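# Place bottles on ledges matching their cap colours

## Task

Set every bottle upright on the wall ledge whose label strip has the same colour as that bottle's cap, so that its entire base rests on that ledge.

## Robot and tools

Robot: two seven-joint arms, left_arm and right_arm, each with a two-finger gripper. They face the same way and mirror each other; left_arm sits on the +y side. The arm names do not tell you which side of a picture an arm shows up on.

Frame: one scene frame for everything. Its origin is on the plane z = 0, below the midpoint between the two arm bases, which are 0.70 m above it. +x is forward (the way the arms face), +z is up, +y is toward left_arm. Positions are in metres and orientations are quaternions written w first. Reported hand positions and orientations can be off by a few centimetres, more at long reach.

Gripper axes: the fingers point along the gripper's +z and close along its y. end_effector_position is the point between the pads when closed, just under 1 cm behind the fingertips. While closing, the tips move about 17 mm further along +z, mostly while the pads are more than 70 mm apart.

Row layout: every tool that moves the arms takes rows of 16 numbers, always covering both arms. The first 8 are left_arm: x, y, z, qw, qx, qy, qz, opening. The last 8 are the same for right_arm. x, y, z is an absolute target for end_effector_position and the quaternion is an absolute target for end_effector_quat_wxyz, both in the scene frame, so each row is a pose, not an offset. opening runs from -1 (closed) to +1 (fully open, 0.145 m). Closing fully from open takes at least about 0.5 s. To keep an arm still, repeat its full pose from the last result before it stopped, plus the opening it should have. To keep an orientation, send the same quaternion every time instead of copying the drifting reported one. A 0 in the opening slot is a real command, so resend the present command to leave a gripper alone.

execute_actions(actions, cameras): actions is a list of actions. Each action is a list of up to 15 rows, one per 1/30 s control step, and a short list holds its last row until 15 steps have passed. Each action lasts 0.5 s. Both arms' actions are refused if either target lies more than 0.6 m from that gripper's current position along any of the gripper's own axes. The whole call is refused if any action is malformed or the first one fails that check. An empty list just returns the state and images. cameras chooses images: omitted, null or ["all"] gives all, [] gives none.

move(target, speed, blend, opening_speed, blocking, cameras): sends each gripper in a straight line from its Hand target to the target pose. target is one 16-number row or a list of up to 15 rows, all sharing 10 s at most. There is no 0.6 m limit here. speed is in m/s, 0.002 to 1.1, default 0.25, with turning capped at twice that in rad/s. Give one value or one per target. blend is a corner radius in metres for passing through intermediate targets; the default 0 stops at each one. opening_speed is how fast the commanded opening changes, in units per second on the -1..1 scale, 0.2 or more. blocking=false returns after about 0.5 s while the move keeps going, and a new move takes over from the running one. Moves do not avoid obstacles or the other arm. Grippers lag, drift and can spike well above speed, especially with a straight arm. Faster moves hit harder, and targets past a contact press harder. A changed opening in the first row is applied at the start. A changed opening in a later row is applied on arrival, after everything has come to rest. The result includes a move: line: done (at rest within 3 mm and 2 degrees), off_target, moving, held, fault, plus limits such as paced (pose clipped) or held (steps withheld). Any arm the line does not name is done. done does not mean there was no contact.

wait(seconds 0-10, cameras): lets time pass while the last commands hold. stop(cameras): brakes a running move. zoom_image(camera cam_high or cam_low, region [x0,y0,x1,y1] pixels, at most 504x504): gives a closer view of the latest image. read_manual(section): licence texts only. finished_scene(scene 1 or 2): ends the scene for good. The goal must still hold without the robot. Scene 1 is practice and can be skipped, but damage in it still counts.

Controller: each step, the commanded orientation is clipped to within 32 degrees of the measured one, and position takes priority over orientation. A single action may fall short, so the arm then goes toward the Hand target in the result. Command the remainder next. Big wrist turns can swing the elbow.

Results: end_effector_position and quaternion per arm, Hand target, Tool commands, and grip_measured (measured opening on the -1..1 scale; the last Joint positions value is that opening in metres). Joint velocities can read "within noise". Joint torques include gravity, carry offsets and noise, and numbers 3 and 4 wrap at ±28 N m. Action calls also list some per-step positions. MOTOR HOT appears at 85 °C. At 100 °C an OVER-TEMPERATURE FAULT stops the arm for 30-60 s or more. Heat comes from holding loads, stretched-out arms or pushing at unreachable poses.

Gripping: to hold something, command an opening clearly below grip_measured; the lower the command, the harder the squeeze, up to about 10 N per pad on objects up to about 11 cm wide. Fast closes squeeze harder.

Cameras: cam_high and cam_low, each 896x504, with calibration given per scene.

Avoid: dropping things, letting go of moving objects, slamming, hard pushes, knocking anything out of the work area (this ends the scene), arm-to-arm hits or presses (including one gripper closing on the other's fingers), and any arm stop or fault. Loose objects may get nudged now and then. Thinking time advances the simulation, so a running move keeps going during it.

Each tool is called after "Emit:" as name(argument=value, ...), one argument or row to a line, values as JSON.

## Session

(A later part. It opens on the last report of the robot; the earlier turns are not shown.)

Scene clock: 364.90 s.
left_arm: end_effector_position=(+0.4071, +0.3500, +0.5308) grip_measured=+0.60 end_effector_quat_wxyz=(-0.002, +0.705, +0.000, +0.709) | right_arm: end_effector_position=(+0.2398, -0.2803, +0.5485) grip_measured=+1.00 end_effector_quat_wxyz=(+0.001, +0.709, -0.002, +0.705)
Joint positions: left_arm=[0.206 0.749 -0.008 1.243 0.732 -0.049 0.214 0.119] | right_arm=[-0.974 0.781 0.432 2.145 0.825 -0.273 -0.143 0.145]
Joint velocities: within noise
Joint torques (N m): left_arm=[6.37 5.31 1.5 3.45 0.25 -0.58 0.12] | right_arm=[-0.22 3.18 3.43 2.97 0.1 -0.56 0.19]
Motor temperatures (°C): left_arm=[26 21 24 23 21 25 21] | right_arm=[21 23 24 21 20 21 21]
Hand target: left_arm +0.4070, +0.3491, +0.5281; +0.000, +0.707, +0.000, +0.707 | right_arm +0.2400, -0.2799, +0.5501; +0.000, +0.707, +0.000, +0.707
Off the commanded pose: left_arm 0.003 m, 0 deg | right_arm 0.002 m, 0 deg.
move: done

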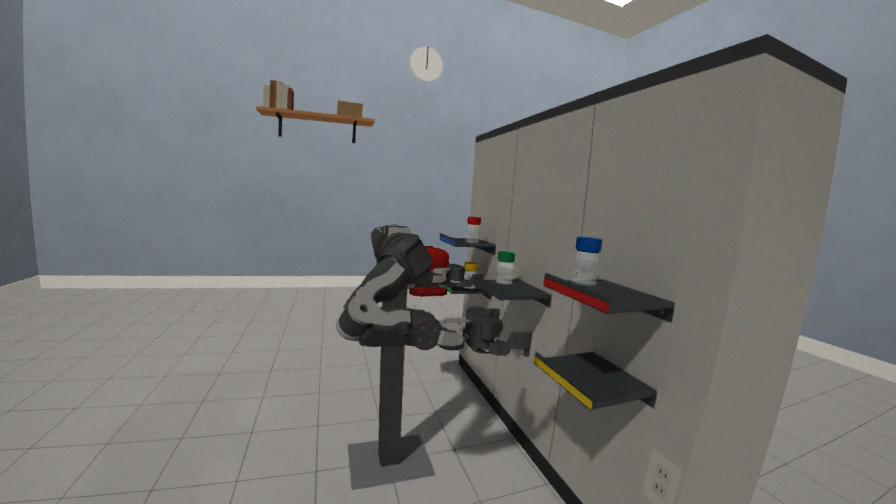

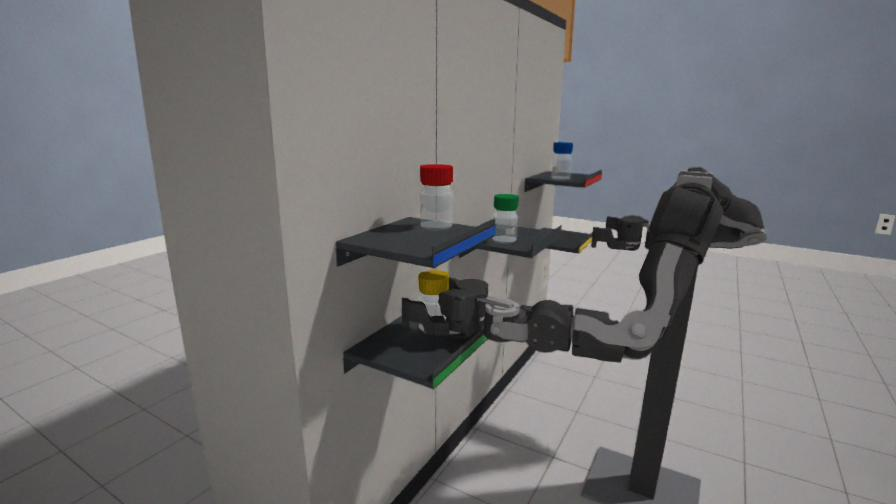

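Emit:
move(
  target=[
    [0.407,0.349,0.528,0,0.7071,0,0.7071,-1,0.24,-0.28,0.55,0,0.7071,0,0.7071,1],
    [0.407,0.349,0.558,0,0.7071,0,0.7071,-1,0.24,-0.28,0.55,0,0.7071,0,0.7071,1],
    [0.34,0.20,0.57,0.0616,0.7044,-0.0616,0.7044,-1,0.24,-0.28,0.55,0,0.7071,0,0.7071,1],
    [0.30,0.10,0.66,0.0923,0.701,-0.0923,0.701,-1,0.24,-0.28,0.55,0,0.7071,0,0.7071,1],
    [0.30,-0.02,0.67,0.1228,0.6964,-0.1228,0.6964,-1,0.24,-0.28,0.55,0,0.7071,0,0.7071,1],
    [0.402,-0.061,0.66,0.1228,0.6964,-0.1228,0.6964,-1,0.24,-0.28,0.55,0,0.7071,0,0.7071,1],
  ],
  speed=[0.1,0.1,0.15,0.15,0.15,0.1],
  blend=[0,0.01,0.03,0.03,0.03,0],
  opening_speed=1.5,
)

Emit:
zoom_image(
  camera="cam_high",
  region=[400, 200, 580, 350],
)

Emit:
zoom_image(
  camera="cam_low",
  region=[460, 160, 640, 310],
)

Scene clock: 390.10 s.
left_arm: end_effector_position=(+0.4026, -0.0593, +0.6573) grip_measured=-0.44 end_effector_quat_wxyz=(+0.120, +0.701, -0.122, +0.693) | right_arm: end_effector_position=(+0.2398, -0.2803, +0.5485) grip_measured=+1.00 end_effector_quat_wxyz=(+0.001, +0.709, -0.002, +0.705)
Joint positions: left_arm=[0.863 0.055 -0.904 1.643 0.798 0.518 -0.783 0.043] | right_arm=[-0.974 0.781 0.432 2.145 0.825 -0.273 -0.143 0.145]
Joint velocities: within noise
Joint torques (N m): left_arm=[9.75 -2.12 1.51 3.59 -0.35 -0.73 0.23] | right_arm=[-0.28 3.2 3.48 2.93 0.11 -0.54 0.16]
Motor temperatures (°C): left_arm=[27 22 24 23 21 25 21] | right_arm=[21 23 24 21 20 21 21]
Hand target: left_arm +0.4019, -0.0610, +0.6601; +0.123, +0.696, -0.123, +0.696 | right_arm +0.2400, -0.2799, +0.5501; +0.000, +0.707, +0.000, +0.707
Off the commanded pose: left_arm 0.003 m, 1 deg | right_arm 0.002 m, 0 deg.
move: done

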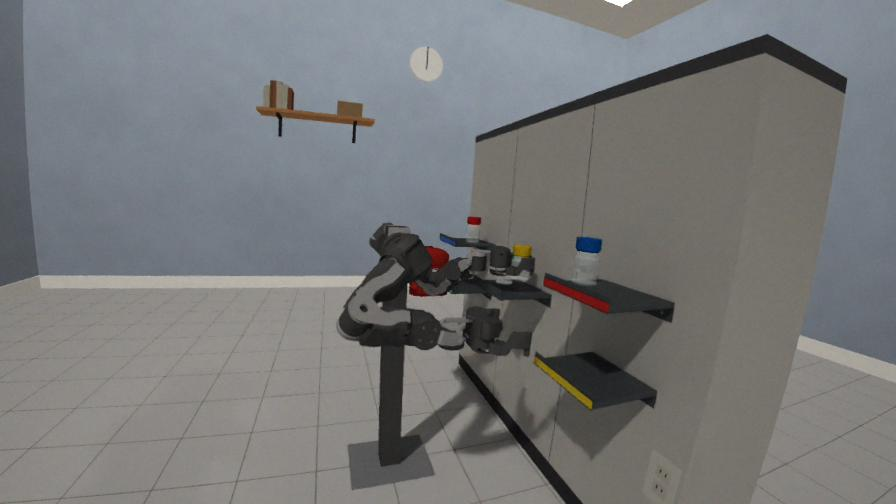

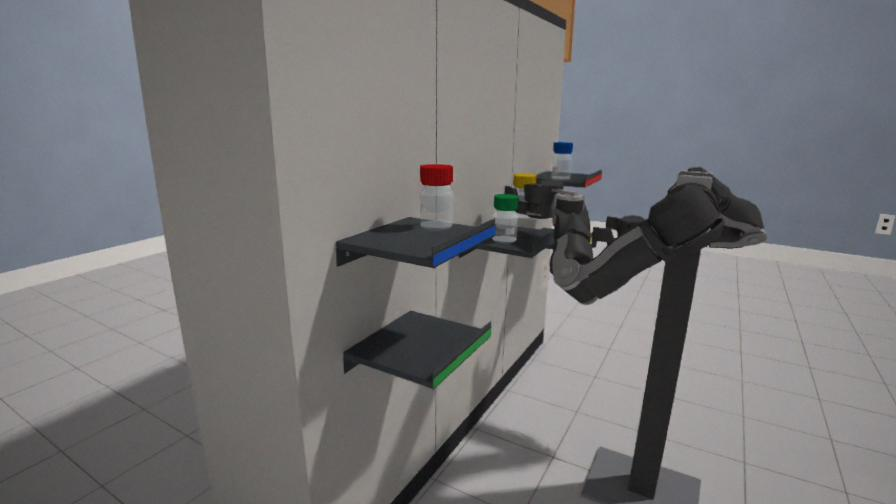

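Scaled by 2.800 from the camera's 896x504 image, which has a finer 1280x720 frame.

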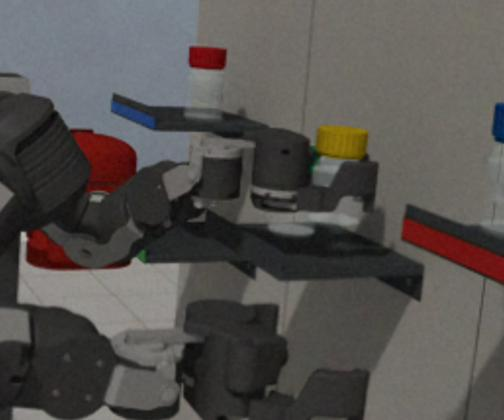

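Scaled by 2.800 from the camera's 896x504 image, which has a finer 1280x720 frame.

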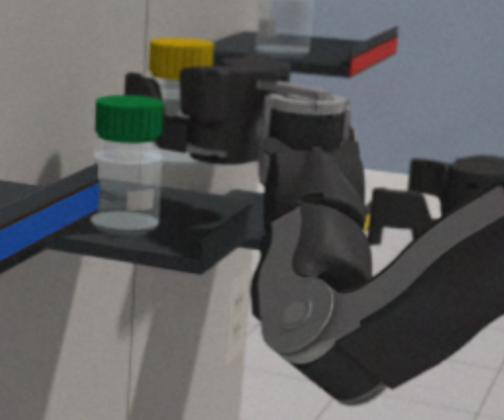

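Emit:
move(
  target=[0.402,-0.061,0.635,0.1228,0.6964,-0.1228,0.6964,-1,0.24,-0.28,0.55,0,0.7071,0,0.7071,1],
  speed=0.05,
  cameras=[],
)

Emit:
move(
  target=[0.402,-0.061,0.629,0.1228,0.6964,-0.1228,0.6964,-1,0.24,-0.28,0.55,0,0.7071,0,0.7071,1],
  speed=0.02,
)

Emit:
zoom_image(
  camera="cam_high",
  region=[460, 220, 580, 320],
)

Emit:
zoom_image(
  camera="cam_low",
  region=[460, 160, 640, 310],
)

Scene clock: 401.87 s.
left_arm: end_effector_position=(+0.4020, -0.0606, +0.6342) grip_measured=-0.44 end_effector_quat_wxyz=(+0.122, +0.699, -0.122, +0.694) | right_arm: end_effector_position=(+0.2398, -0.2803, +0.5485) grip_measured=+1.00 end_effector_quat_wxyz=(+0.001, +0.709, -0.002, +0.705)
Joint positions: left_arm=[0.821 0.081 -0.956 1.618 0.768 0.426 -0.765 0.043] | right_arm=[-0.974 0.781 0.432 2.145 0.825 -0.273 -0.143 0.145]
Joint velocities: within noise
Joint torques (N m): left_arm=[8.87 -1.52 1.57 3.48 -0.36 -0.75 0.21] | right_arm=[-0.07 3.2 3.47 3.07 0.11 -0.55 0.18]
Motor temperatures (°C): left_arm=[29 22 24 23 22 25 21] | right_arm=[21 23 24 21 20 21 21]
Hand target: left_arm +0.4020, -0.0610, +0.6350; +0.123, +0.696, -0.123, +0.696 | right_arm +0.2400, -0.2799, +0.5501; +0.000, +0.707, +0.000, +0.707
Off the commanded pose: left_arm 0.001 m, 0 deg | right_arm 0.002 m, 0 deg.
move: done
No camera images: "cameras" was empty.

Scene clock: 402.63 s.
left_arm: end_effector_position=(+0.4018, -0.0609, +0.6298) grip_measured=-0.44 end_effector_quat_wxyz=(+0.122, +0.698, -0.122, +0.695) | right_arm: end_effector_position=(+0.2398, -0.2803, +0.5485) grip_measured=+1.00 end_effector_quat_wxyz=(+0.001, +0.709, -0.002, +0.705)
Joint positions: left_arm=[0.817 0.089 -0.973 1.611 0.766 0.4 -0.764 0.043] | right_arm=[-0.974 0.781 0.432 2.145 0.825 -0.273 -0.143 0.145]
Joint velocities: within noise
Joint torques (N m): left_arm=[8.24 -1.36 1.55 3.26 -0.34 -0.74 0.2] | right_arm=[-0.15 3.18 3.41 3.02 0.11 -0.54 0.18]
Motor temperatures (°C): left_arm=[29 22 24 23 22 25 21] | right_arm=[21 23 24 21 20 21 21]
Hand target: left_arm +0.4020, -0.0610, +0.6290; +0.123, +0.696, -0.123, +0.696 | right_arm +0.2400, -0.2799, +0.5501; +0.000, +0.707, +0.000, +0.707
Off the commanded pose: left_arm 0.001 m, 0 deg | right_arm 0.002 m, 0 deg.
move: done

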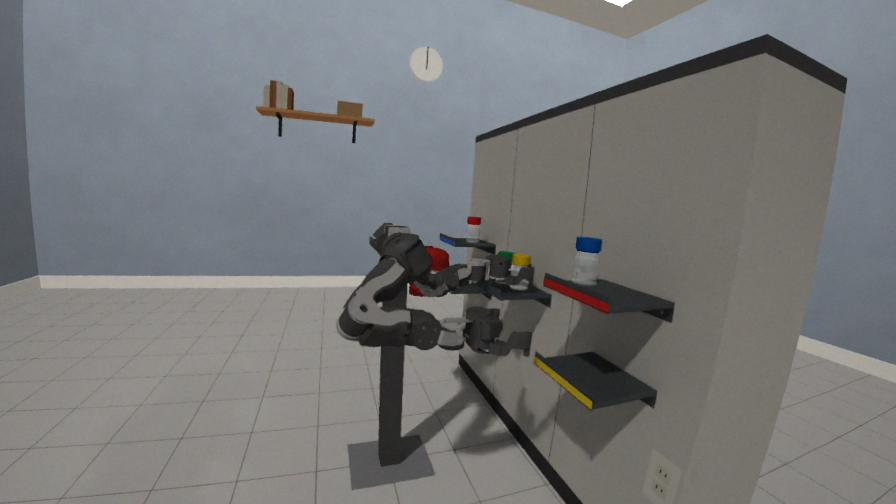

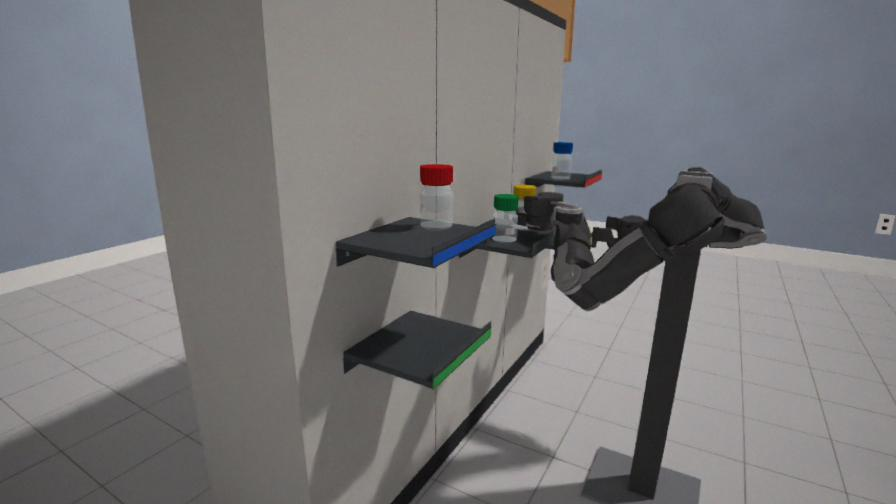

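Scaled by 4.200 from the camera's 896x504 image, which has a finer 1280x720 frame.

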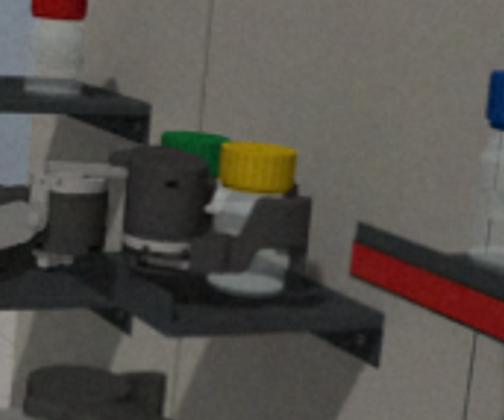

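Scaled by 2.800 from the camera's 896x504 image, which has a finer 1280x720 frame.

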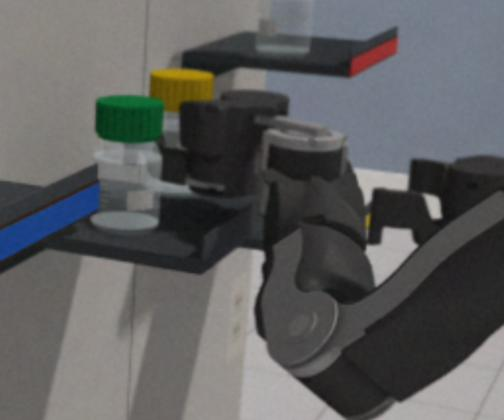

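Emit:
move(
  target=[0.402,-0.061,0.622,0.1228,0.6964,-0.1228,0.6964,-1,0.24,-0.28,0.55,0,0.7071,0,0.7071,1],
  speed=0.02,
)

Emit:
zoom_image(
  camera="cam_high",
  region=[460, 220, 580, 320],
)

Scene clock: 412.00 s.
left_arm: end_effector_position=(+0.4018, -0.0609, +0.6250) grip_measured=-0.44 end_effector_quat_wxyz=(+0.124, +0.696, -0.120, +0.697) | right_arm: end_effector_position=(+0.2398, -0.2803, +0.5485) grip_measured=+1.00 end_effector_quat_wxyz=(+0.001, +0.709, -0.002, +0.705)
Joint positions: left_arm=[0.811 0.097 -0.989 1.603 0.763 0.367 -0.763 0.043] | right_arm=[-0.974 0.781 0.432 2.145 0.825 -0.273 -0.143 0.145]
Joint velocities: within noise
Joint torques (N m): left_arm=[7.87 -1.17 1.18 2.85 -0.32 -0.65 0.21] | right_arm=[-0.22 3.07 3.45 2.96 0.12 -0.55 0.18]
Motor temperatures (°C): left_arm=[29 21 24 23 22 25 21] | right_arm=[21 23 24 21 20 21 21]
Hand target: left_arm +0.4020, -0.0610, +0.6219; +0.123, +0.696, -0.123, +0.696 | right_arm +0.2400, -0.2799, +0.5501; +0.000, +0.707, +0.000, +0.707
Off the commanded pose: left_arm 0.003 m, 0 deg | right_arm 0.002 m, 0 deg.
move: done

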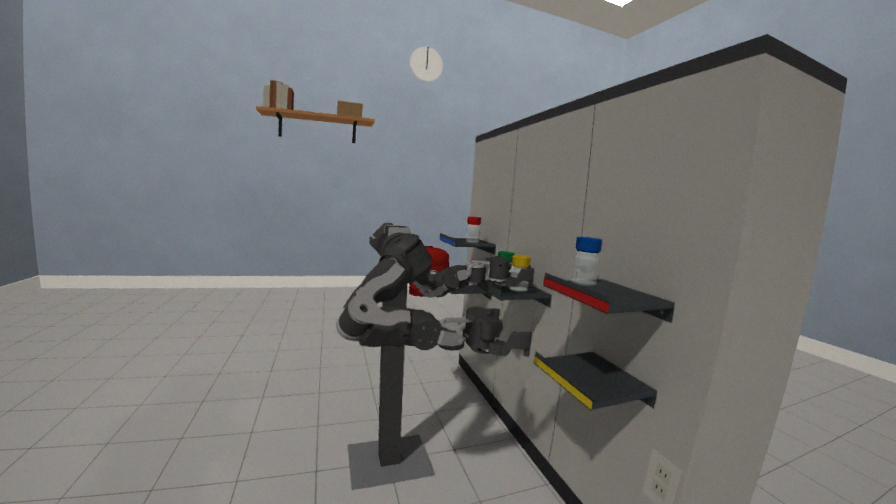

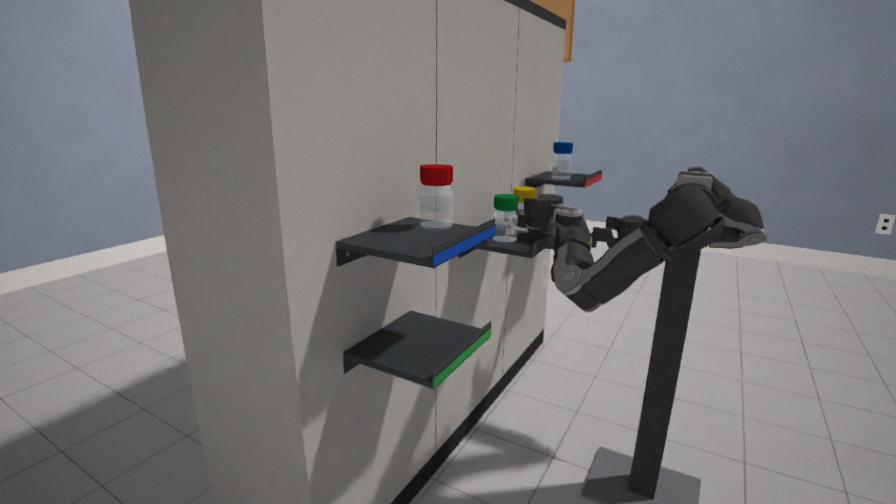

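Scaled by 4.200 from the camera's 896x504 image, which has a finer 1280x720 frame.

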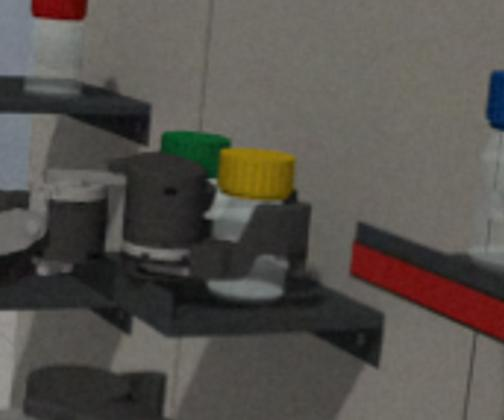

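Emit:
move(
  target=[
    [0.402,-0.061,0.622,0.1228,0.6964,-0.1228,0.6964,0.15,0.24,-0.28,0.55,0,0.7071,0,0.7071,0.2],
    [0.31,-0.028,0.63,0.1228,0.6964,-0.1228,0.6964,0.15,0.24,-0.28,0.60,0,0.7071,0,0.7071,0.2],
    [0.285,0.11,0.63,0.0923,0.701,-0.0923,0.701,0.15,0.25,-0.17,0.63,-0.1228,0.6964,0.1228,0.6964,0.2],
  ],
  speed=0.12,
  opening_speed=1.5,
)

Emit:
zoom_image(
  camera="cam_high",
  region=[400, 200, 580, 350],
)

Emit:
zoom_image(
  camera="cam_low",
  region=[460, 160, 640, 310],
)

Scene clock: 437.20 s.
left_arm: end_effector_position=(+0.2863, +0.1107, +0.6300) grip_measured=+0.15 end_effector_quat_wxyz=(+0.104, +0.674, -0.098, +0.724) | right_arm: end_effector_position=(+0.2511, -0.1715, +0.6303) grip_measured=+0.20 end_effector_quat_wxyz=(-0.144, +0.677, +0.142, +0.707)
Joint positions: left_arm=[0.203 1.026 -0.657 2.431 0.87 0.105 -0.751 0.087] | right_arm=[-0.963 1.1 0.563 2.44 1.044 -0.115 -0.147 0.09]
Joint velocities: within noise
Joint torques (N m): left_arm=[3.36 3.47 1.73 3.55 -0.17 -0.57 0.23] | right_arm=[0.67 2.91 1.68 2.29 0.11 -0.56 0.14]
Motor temperatures (°C): left_arm=[28 21 24 23 22 25 21] | right_arm=[21 23 24 21 20 21 21]
Hand target: left_arm +0.2858, +0.1100, +0.6296; +0.107, +0.675, -0.100, +0.723 | right_arm +0.2504, -0.1703, +0.6298; -0.148, +0.677, +0.142, +0.706
Off the commanded pose: left_arm 0.001 m, 4 deg | right_arm 0.002 m, 4 deg.
joint sent to its limit (left arm) — joint 4 (elbow), upper limit, where the elbow is as bent as it goes. The joint targets are off in orientation, not in position.
joint sent to its limit (right arm) — joint 4 (elbow), upper limit, where the elbow is as bent as it goes. The joint targets are off in orientation, not in position.
move: off_target (left_arm, right_arm)

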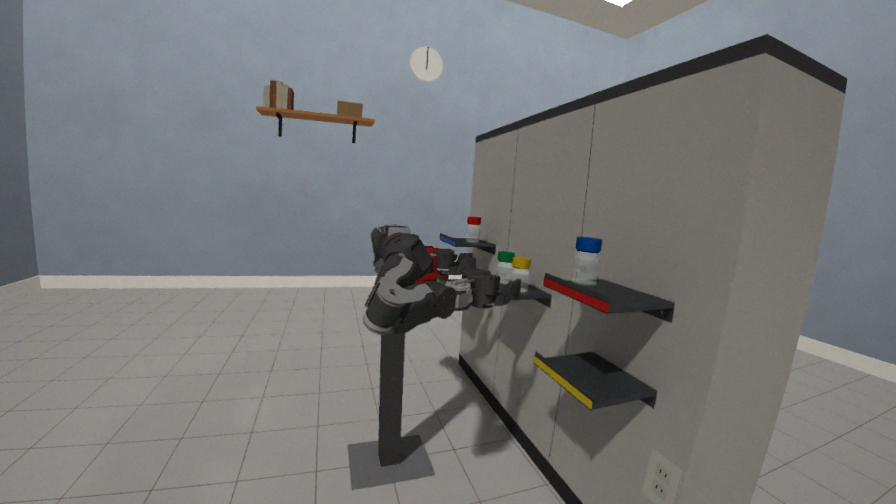

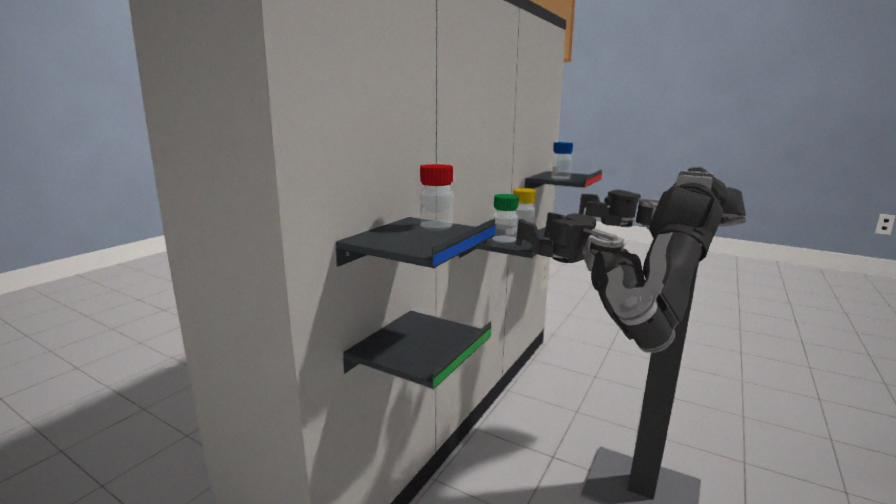

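Scaled by 2.800 from the camera's 896x504 image, which has a finer 1280x720 frame.

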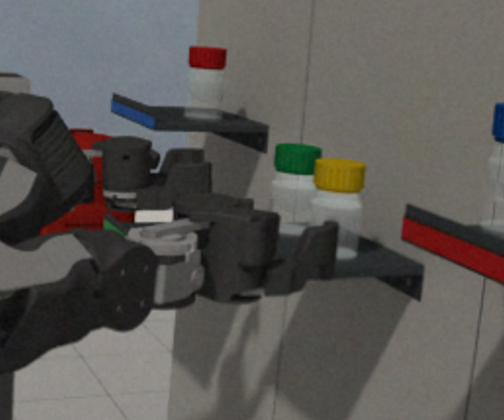

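Scaled by 2.800 from the camera's 896x504 image, which has a finer 1280x720 frame.

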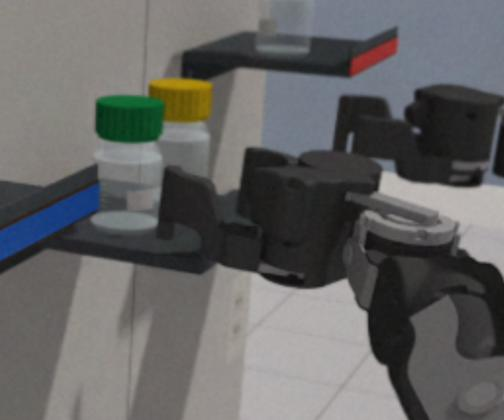

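Emit:
move(
  target=[
    [0.285,0.12,0.63,0.0923,0.701,-0.0923,0.701,0.15,0.31,-0.083,0.632,-0.1228,0.6964,0.1228,0.6964,0.3],
  ],
  speed=0.12,
)

Emit:
zoom_image(
  camera="cam_high",
  region=[400, 200, 580, 350],
)

Emit:
zoom_image(
  camera="cam_low",
  region=[460, 160, 640, 310],
)

Scene clock: 449.73 s.
left_arm: end_effector_position=(+0.2861, +0.1207, +0.6296) grip_measured=+0.15 end_effector_quat_wxyz=(+0.106, +0.678, -0.101, +0.721) | right_arm: end_effector_position=(+0.3101, -0.0826, +0.6335) grip_measured=+0.30 end_effector_quat_wxyz=(-0.126, +0.694, +0.123, +0.698)
Joint positions: left_arm=[0.196 1.126 -0.646 2.431 0.931 0.029 -0.731 0.087] | right_arm=[0.357 0.8 -0.638 2.341 0.934 0.371 -0.677 0.098]
Joint velocities: within noise
Joint torques (N m): left_arm=[3.55 3.86 1.96 3.34 -0.16 -0.59 0.23] | right_arm=[3.07 2.12 1.95 2.52 -0.32 -0.25 -0.17]
Motor temperatures (°C): left_arm=[27 21 24 23 22 25 21] | right_arm=[21 23 24 21 20 21 21]
Hand target: left_arm +0.2858, +0.1201, +0.6297; +0.108, +0.678, -0.102, +0.720 | right_arm +0.3100, -0.0831, +0.6320; -0.123, +0.696, +0.123, +0.696
Off the commanded pose: left_arm 0.001 m, 4 deg | right_arm 0.002 m, 0 deg.
joint sent to its limit (left arm) — joint 4 (elbow), upper limit, where the elbow is as bent as it goes. The joint targets are off in orientation, not in position.
move: off_target (left_arm)

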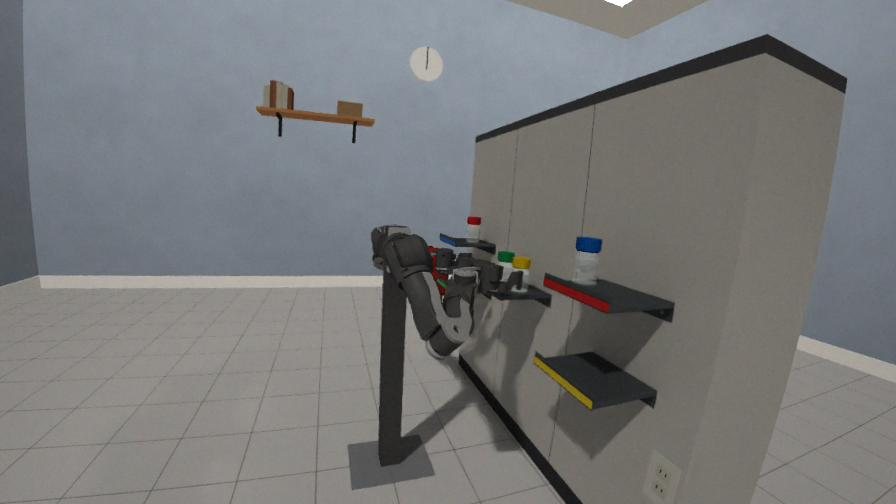

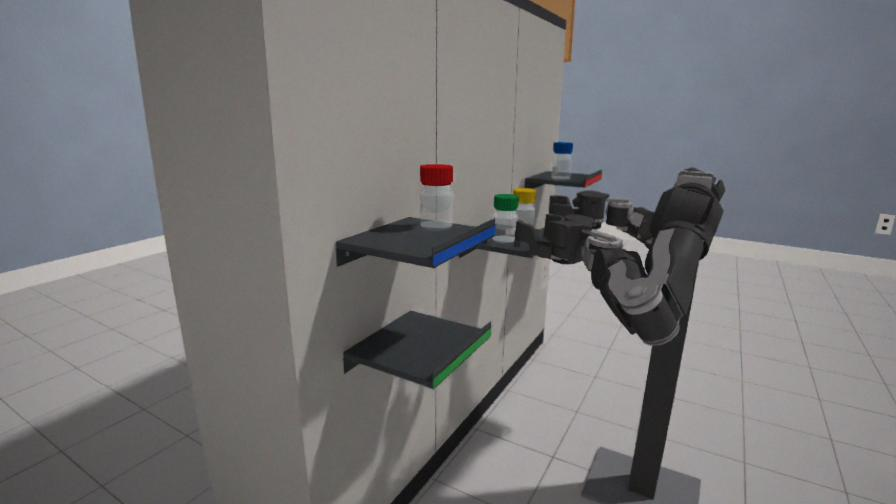

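Scaled by 2.800 from the camera's 896x504 image, which has a finer 1280x720 frame.

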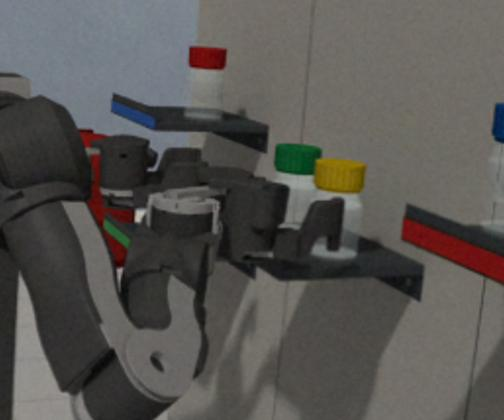

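Scaled by 2.800 from the camera's 896x504 image, which has a finer 1280x720 frame.

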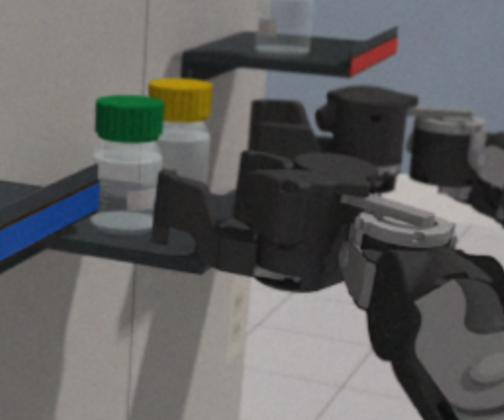

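Emit:
move(
  target=[
    [0.285,0.12,0.63,0.0923,0.701,-0.0923,0.701,0.15,0.402,-0.049,0.627,-0.1228,0.6964,0.1228,0.6964,0.3],
    [0.285,0.12,0.63,0.0923,0.701,-0.0923,0.701,0.15,0.402,-0.049,0.627,-0.1228,0.6964,0.1228,0.6964,-1],
  ],
  speed=0.1,
  opening_speed=1.5,
)

Emit:
zoom_image(
  camera="cam_high",
  region=[400, 200, 580, 350],
)

Emit:
zoom_image(
  camera="cam_low",
  region=[460, 160, 640, 310],
)

Scene clock: 471.73 s.
left_arm: end_effector_position=(+0.2861, +0.1206, +0.6293) grip_measured=+0.15 end_effector_quat_wxyz=(+0.107, +0.678, -0.100, +0.720) | right_arm: end_effector_position=(+0.4026, -0.0501, +0.6275) grip_measured=-0.38 end_effector_quat_wxyz=(-0.121, +0.697, +0.121, +0.696)
Joint positions: left_arm=[0.196 1.127 -0.646 2.431 0.933 0.029 -0.731 0.087] | right_arm=[0.691 0.513 -0.779 1.848 0.879 0.374 -0.545 0.047]
Joint velocities: within noise
Joint torques (N m): left_arm=[3.63 3.86 1.94 3.34 -0.23 -0.58 0.23] | right_arm=[5.5 0.67 2.63 2.85 -0.2 -0.48 0.1]
Motor temperatures (°C): left_arm=[26 22 24 23 22 25 21] | right_arm=[21 23 24 21 20 21 21]
Hand target: left_arm +0.2858, +0.1201, +0.6297; +0.108, +0.678, -0.102, +0.720 | right_arm +0.4020, -0.0490, +0.6270; -0.123, +0.696, +0.123, +0.696
Off the commanded pose: left_arm 0.001 m, 4 deg | right_arm 0.001 m, 0 deg.
joint sent to its limit (left arm) — joint 4 (elbow), upper limit, where the elbow is as bent as it goes. The joint targets are off in orientation, not in position.
move: off_target (left_arm)

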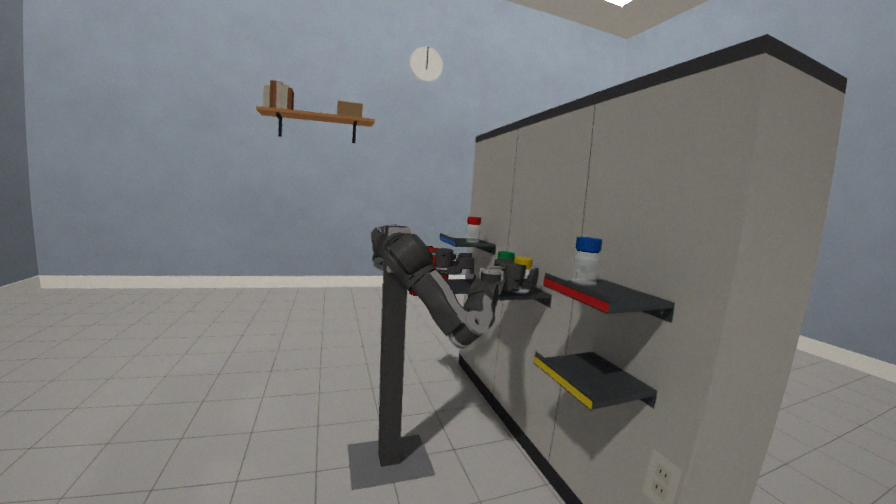

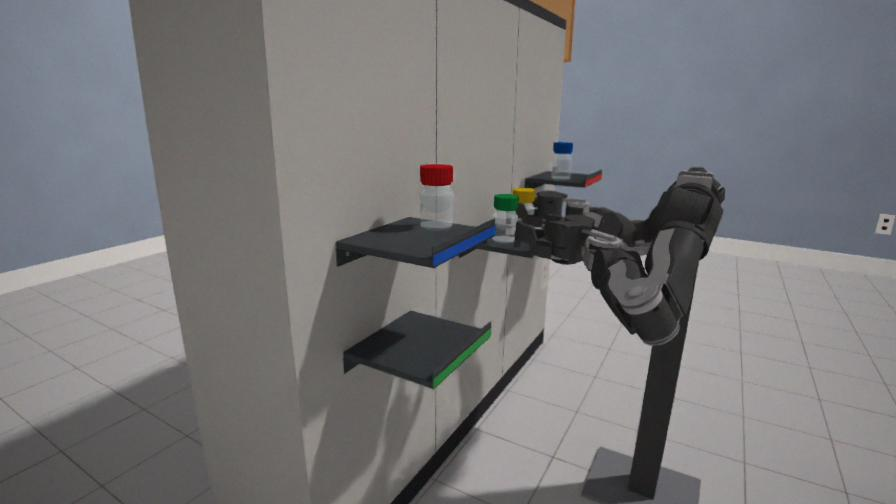

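Scaled by 2.800 from the camera's 896x504 image, which has a finer 1280x720 frame.

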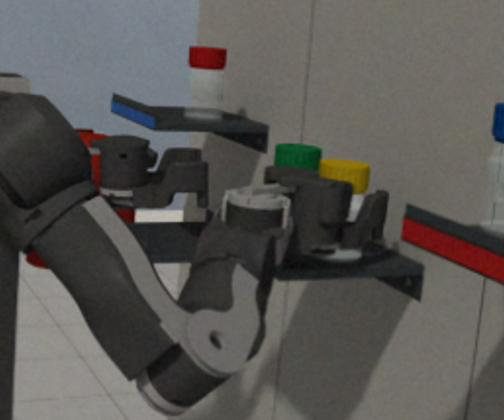

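Scaled by 2.800 from the camera's 896x504 image, which has a finer 1280x720 frame.

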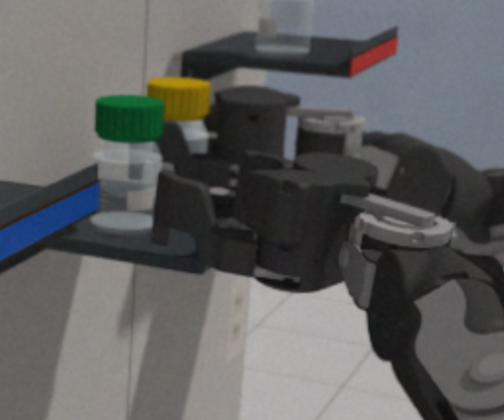

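Emit:
move(
  target=[
    [0.285,0.12,0.63,0.0923,0.701,-0.0923,0.701,0.3,0.402,-0.049,0.66,-0.1228,0.6964,0.1228,0.6964,-1],
    [0.285,0.12,0.63,0.0923,0.701,-0.0923,0.701,0.3,0.31,-0.10,0.66,-0.1228,0.6964,0.1228,0.6964,-1],
    [0.31,0.066,0.632,0.0923,0.701,-0.0923,0.701,0.3,0.33,-0.20,0.57,-0.0616,0.7044,0.0616,0.7044,-1],
    [0.402,0.0415,0.629,0.0923,0.701,-0.0923,0.701,0.3,0.407,-0.30,0.56,0,0.7071,0,0.7071,-1],
    [0.402,0.0415,0.629,0.0923,0.701,-0.0923,0.701,-1,0.407,-0.365,0.56,0,0.7071,0,0.7071,-1],
  ],
  speed=[0.1,0.12,0.15,0.12,0.12],
  blend=[0.01,0.03,0.02,0,0],
  opening_speed=1.5,
)

Emit:
zoom_image(
  camera="cam_high",
  region=[440, 200, 700, 420],
)

Emit:
zoom_image(
  camera="cam_low",
  region=[460, 160, 640, 310],
)

Scene clock: 494.40 s.
left_arm: end_effector_position=(+0.4022, +0.0428, +0.6302) grip_measured=-0.54 end_effector_quat_wxyz=(+0.091, +0.700, -0.090, +0.702) | right_arm: end_effector_position=(+0.4061, -0.3658, +0.5541) grip_measured=-0.38 end_effector_quat_wxyz=(+0.003, +0.715, +0.000, +0.699)
Joint positions: left_arm=[0.745 0.466 -0.867 1.85 0.899 0.365 -0.731 0.035] | right_arm=[0.27 1.032 -0.304 1.273 1.065 -0.118 0.101 0.047]
Joint velocities: within noise
Joint torques (N m): left_arm=[7.98 0.09 1.81 3.03 -0.23 -0.56 0.2] | right_arm=[5.26 6.9 5.05 2.65 0.26 -0.79 0.18]
Motor temperatures (°C): left_arm=[26 22 24 23 22 25 21] | right_arm=[22 23 24 21 20 21 21]
Hand target: left_arm +0.4020, +0.0415, +0.6291; +0.092, +0.701, -0.092, +0.701 | right_arm +0.4069, -0.3651, +0.5600; +0.000, +0.707, +0.000, +0.707
Off the commanded pose: left_arm 0.002 m, 0 deg | right_arm 0.006 m, 1 deg.
move: off_target (right_arm); blend cut to 0 m at target 1

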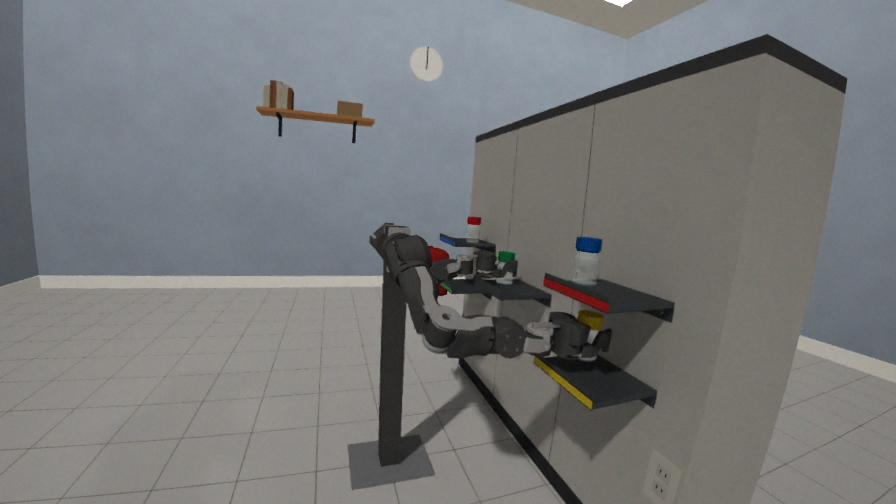

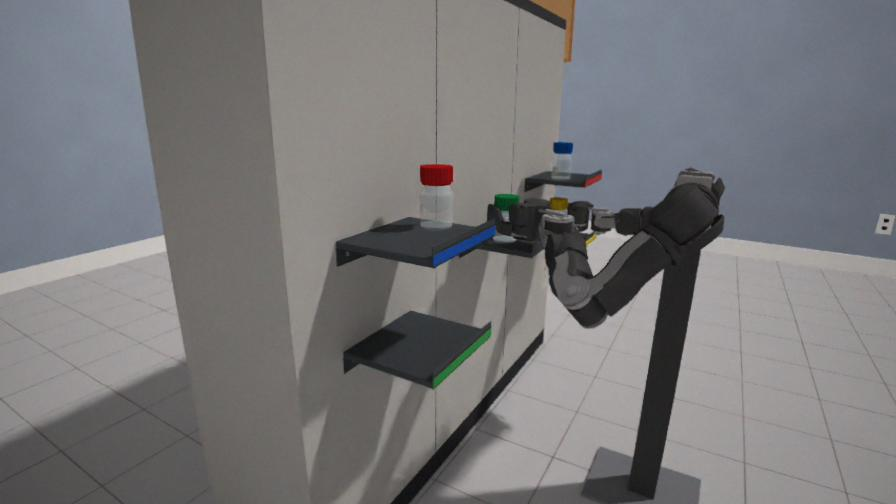

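Scaled by 1.938 from the camera's 896x504 image, which has a finer 1280x720 frame.

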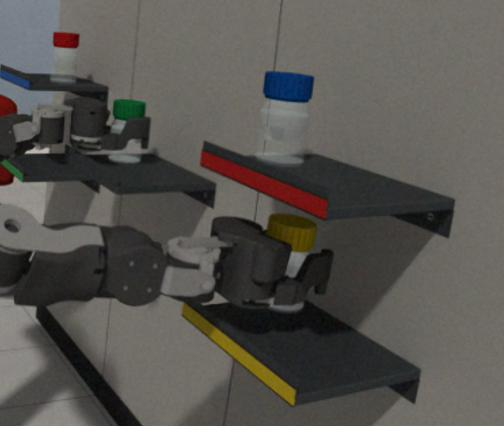

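Scaled by 2.800 from the camera's 896x504 image, which has a finer 1280x720 frame.

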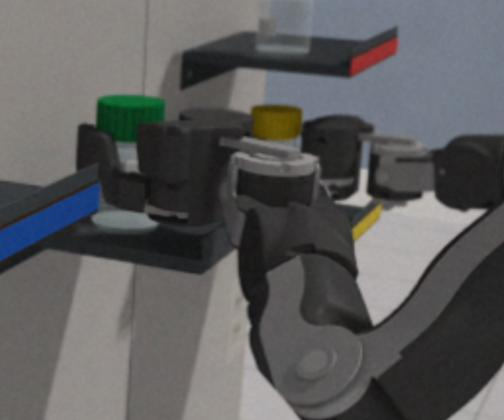

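Emit:
move(
  target=[
    [0.402,0.0415,0.66,0.0923,0.701,-0.0923,0.701,-1,0.407,-0.365,0.54,0,0.7071,0,0.7071,-1],
    [0.31,0.10,0.66,0.0923,0.701,-0.0923,0.701,-1,0.407,-0.365,0.53,0,0.7071,0,0.7071,-1],
    [0.33,0.20,0.57,0.0616,0.7044,-0.0616,0.7044,-1,0.407,-0.365,0.525,0,0.7071,0,0.7071,-1],
    [0.407,0.30,0.565,0,0.7071,0,0.7071,-1,0.407,-0.365,0.525,0,0.7071,0,0.7071,-1],
    [0.407,0.37,0.565,0,0.7071,0,0.7071,-1,0.407,-0.365,0.525,0,0.7071,0,0.7071,-1],
  ],
  speed=[0.1,0.12,0.15,0.12,0.12],
  blend=[0.01,0.03,0.02,0.02,0],
)

Emit:
zoom_image(
  camera="cam_high",
  region=[440, 200, 700, 420],
)

Emit:
zoom_image(
  camera="cam_low",
  region=[360, 220, 540, 370],
)

Scene clock: 511.93 s.
left_arm: end_effector_position=(+0.4061, +0.3709, +0.5601) grip_measured=-0.54 end_effector_quat_wxyz=(-0.003, +0.714, +0.001, +0.701) | right_arm: end_effector_position=(+0.4073, -0.3668, +0.5311) grip_measured=-0.38 end_effector_quat_wxyz=(+0.002, +0.701, -0.001, +0.713)
Joint positions: left_arm=[0.318 1.098 -0.409 1.265 1.151 -0.161 0.092 0.035] | right_arm=[0.276 0.942 -0.306 1.16 1.001 -0.221 0.161 0.047]
Joint velocities: within noise
Joint torques (N m): left_arm=[7.35 6.61 3.89 2.82 0.25 -0.93 0.23] | right_arm=[4.26 5.45 1.78 1.43 0.14 -0.25 0.09]
Motor temperatures (°C): left_arm=[27 22 24 23 22 25 21] | right_arm=[22 24 25 21 20 21 21]
Hand target: left_arm +0.4070, +0.3700, +0.5650; +0.000, +0.707, +0.000, +0.707 | right_arm +0.4069, -0.3650, +0.5251; +0.000, +0.707, +0.000, +0.707
Off the commanded pose: left_arm 0.005 m, 1 deg | right_arm 0.006 m, 1 deg.
move: off_target (left_arm, right_arm)

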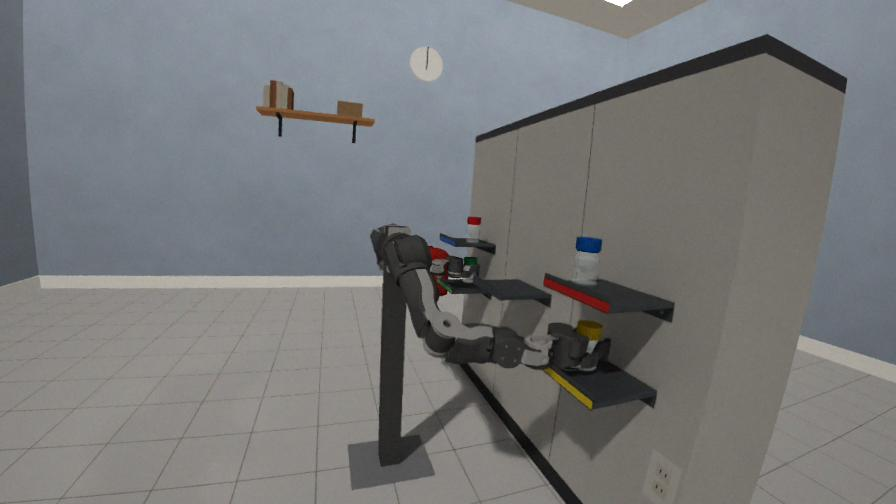

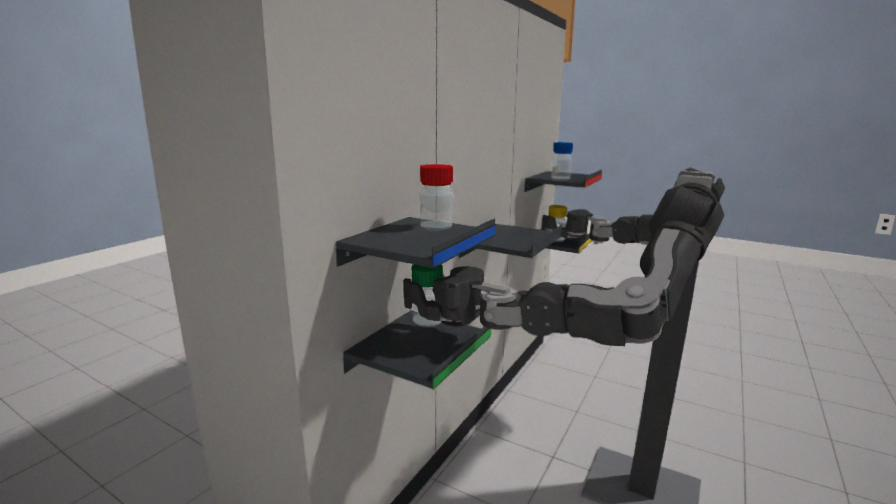

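Scaled by 1.938 from the camera's 896x504 image, which has a finer 1280x720 frame.

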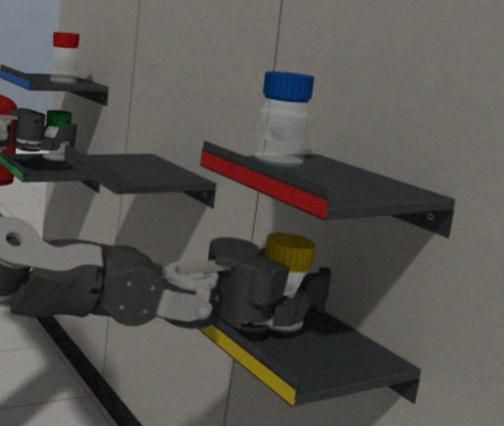

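Scaled by 2.800 from the camera's 896x504 image, which has a finer 1280x720 frame.

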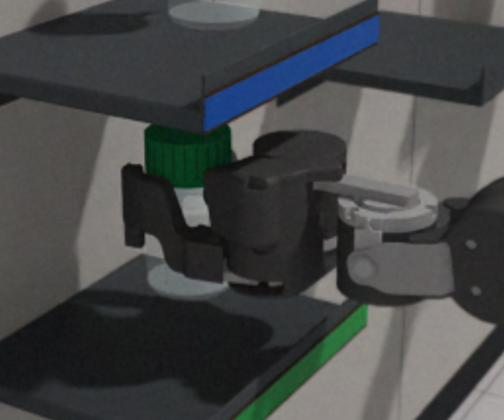

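Emit:
move(
  target=[
    [0.407,0.37,0.535,0,0.7071,0,0.7071,-1,0.407,-0.365,0.525,0,0.7071,0,0.7071,-1],
    [0.407,0.37,0.525,0,0.7071,0,0.7071,-1,0.407,-0.365,0.525,0,0.7071,0,0.7071,0.3],
    [0.407,0.37,0.525,0,0.7071,0,0.7071,-1,0.285,-0.365,0.532,0,0.7071,0,0.7071,0.3],
  ],
  speed=[0.08,0.03,0.12],
  opening_speed=1.5,
)

Emit:
zoom_image(
  camera="cam_high",
  region=[440, 200, 700, 420],
)

Emit:
zoom_image(
  camera="cam_low",
  region=[360, 220, 540, 370],
)

Scene clock: 524.23 s.
left_arm: end_effector_position=(+0.4081, +0.3720, +0.5394) grip_measured=-0.54 end_effector_quat_wxyz=(-0.003, +0.689, -0.001, +0.725) | right_arm: end_effector_position=(+0.2840, -0.3658, +0.5288) grip_measured=+0.30 end_effector_quat_wxyz=(+0.001, +0.711, -0.004, +0.704)
Joint positions: left_arm=[0.369 1.043 -0.534 1.138 1.158 -0.342 0.133 0.035] | right_arm=[-0.787 1.079 0.34 1.658 1.15 -0.433 0.083 0.098]
Joint velocities: within noise
Joint torques (N m): left_arm=[4.63 5.18 0.49 1.25 0.22 0.29 0.06] | right_arm=[1.38 5.89 4.93 2 0.13 -0.55 0.17]
Motor temperatures (°C): left_arm=[27 23 25 22 22 25 21] | right_arm=[22 24 24 21 20 21 21]
Hand target: left_arm +0.4065, +0.3699, +0.5251; +0.000, +0.707, +0.000, +0.707 | right_arm +0.2850, -0.3650, +0.5320; +0.000, +0.707, +0.000, +0.707
Off the commanded pose: left_arm 0.015 m, 3 deg | right_arm 0.003 m, 1 deg.
move: off_target (left_arm); target 2's new opening was sent with right_arm's hand 0.006 m and 1 deg from that target

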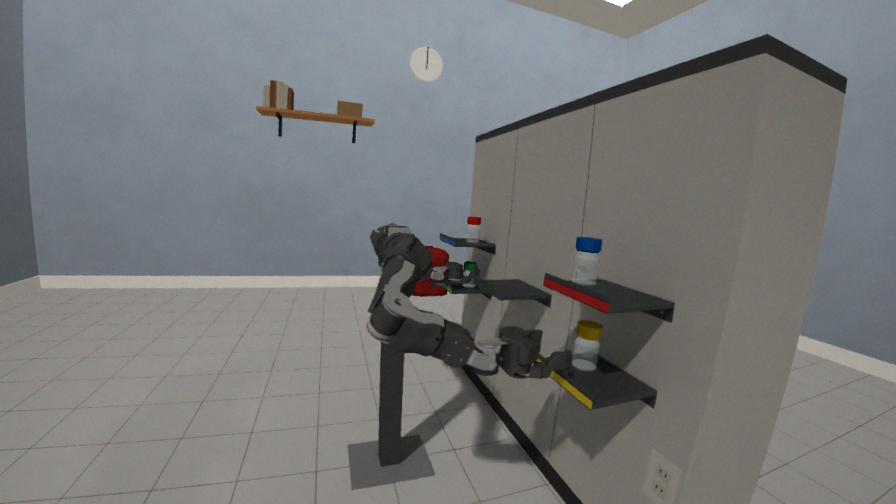

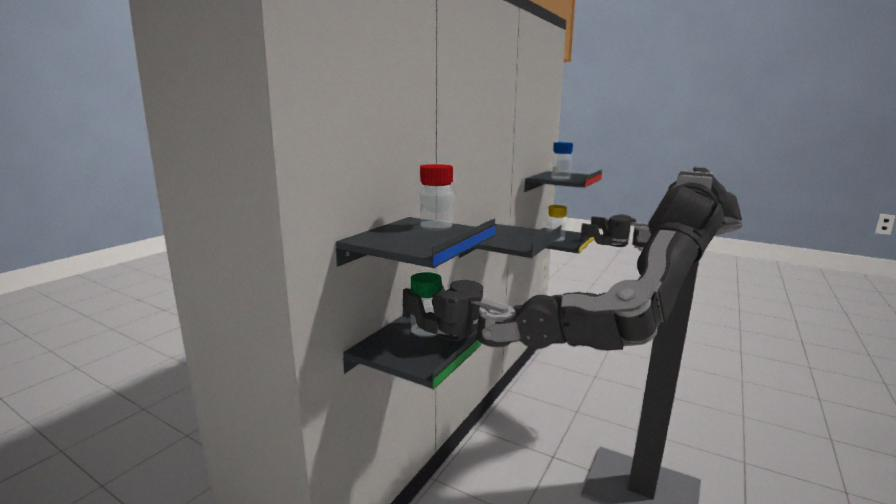

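Scaled by 1.938 from the camera's 896x504 image, which has a finer 1280x720 frame.

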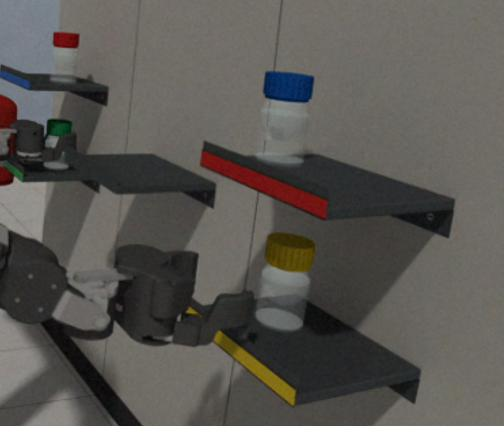

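Scaled by 2.800 from the camera's 896x504 image, which has a finer 1280x720 frame.

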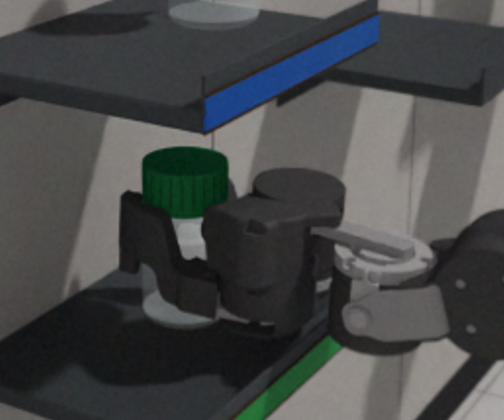

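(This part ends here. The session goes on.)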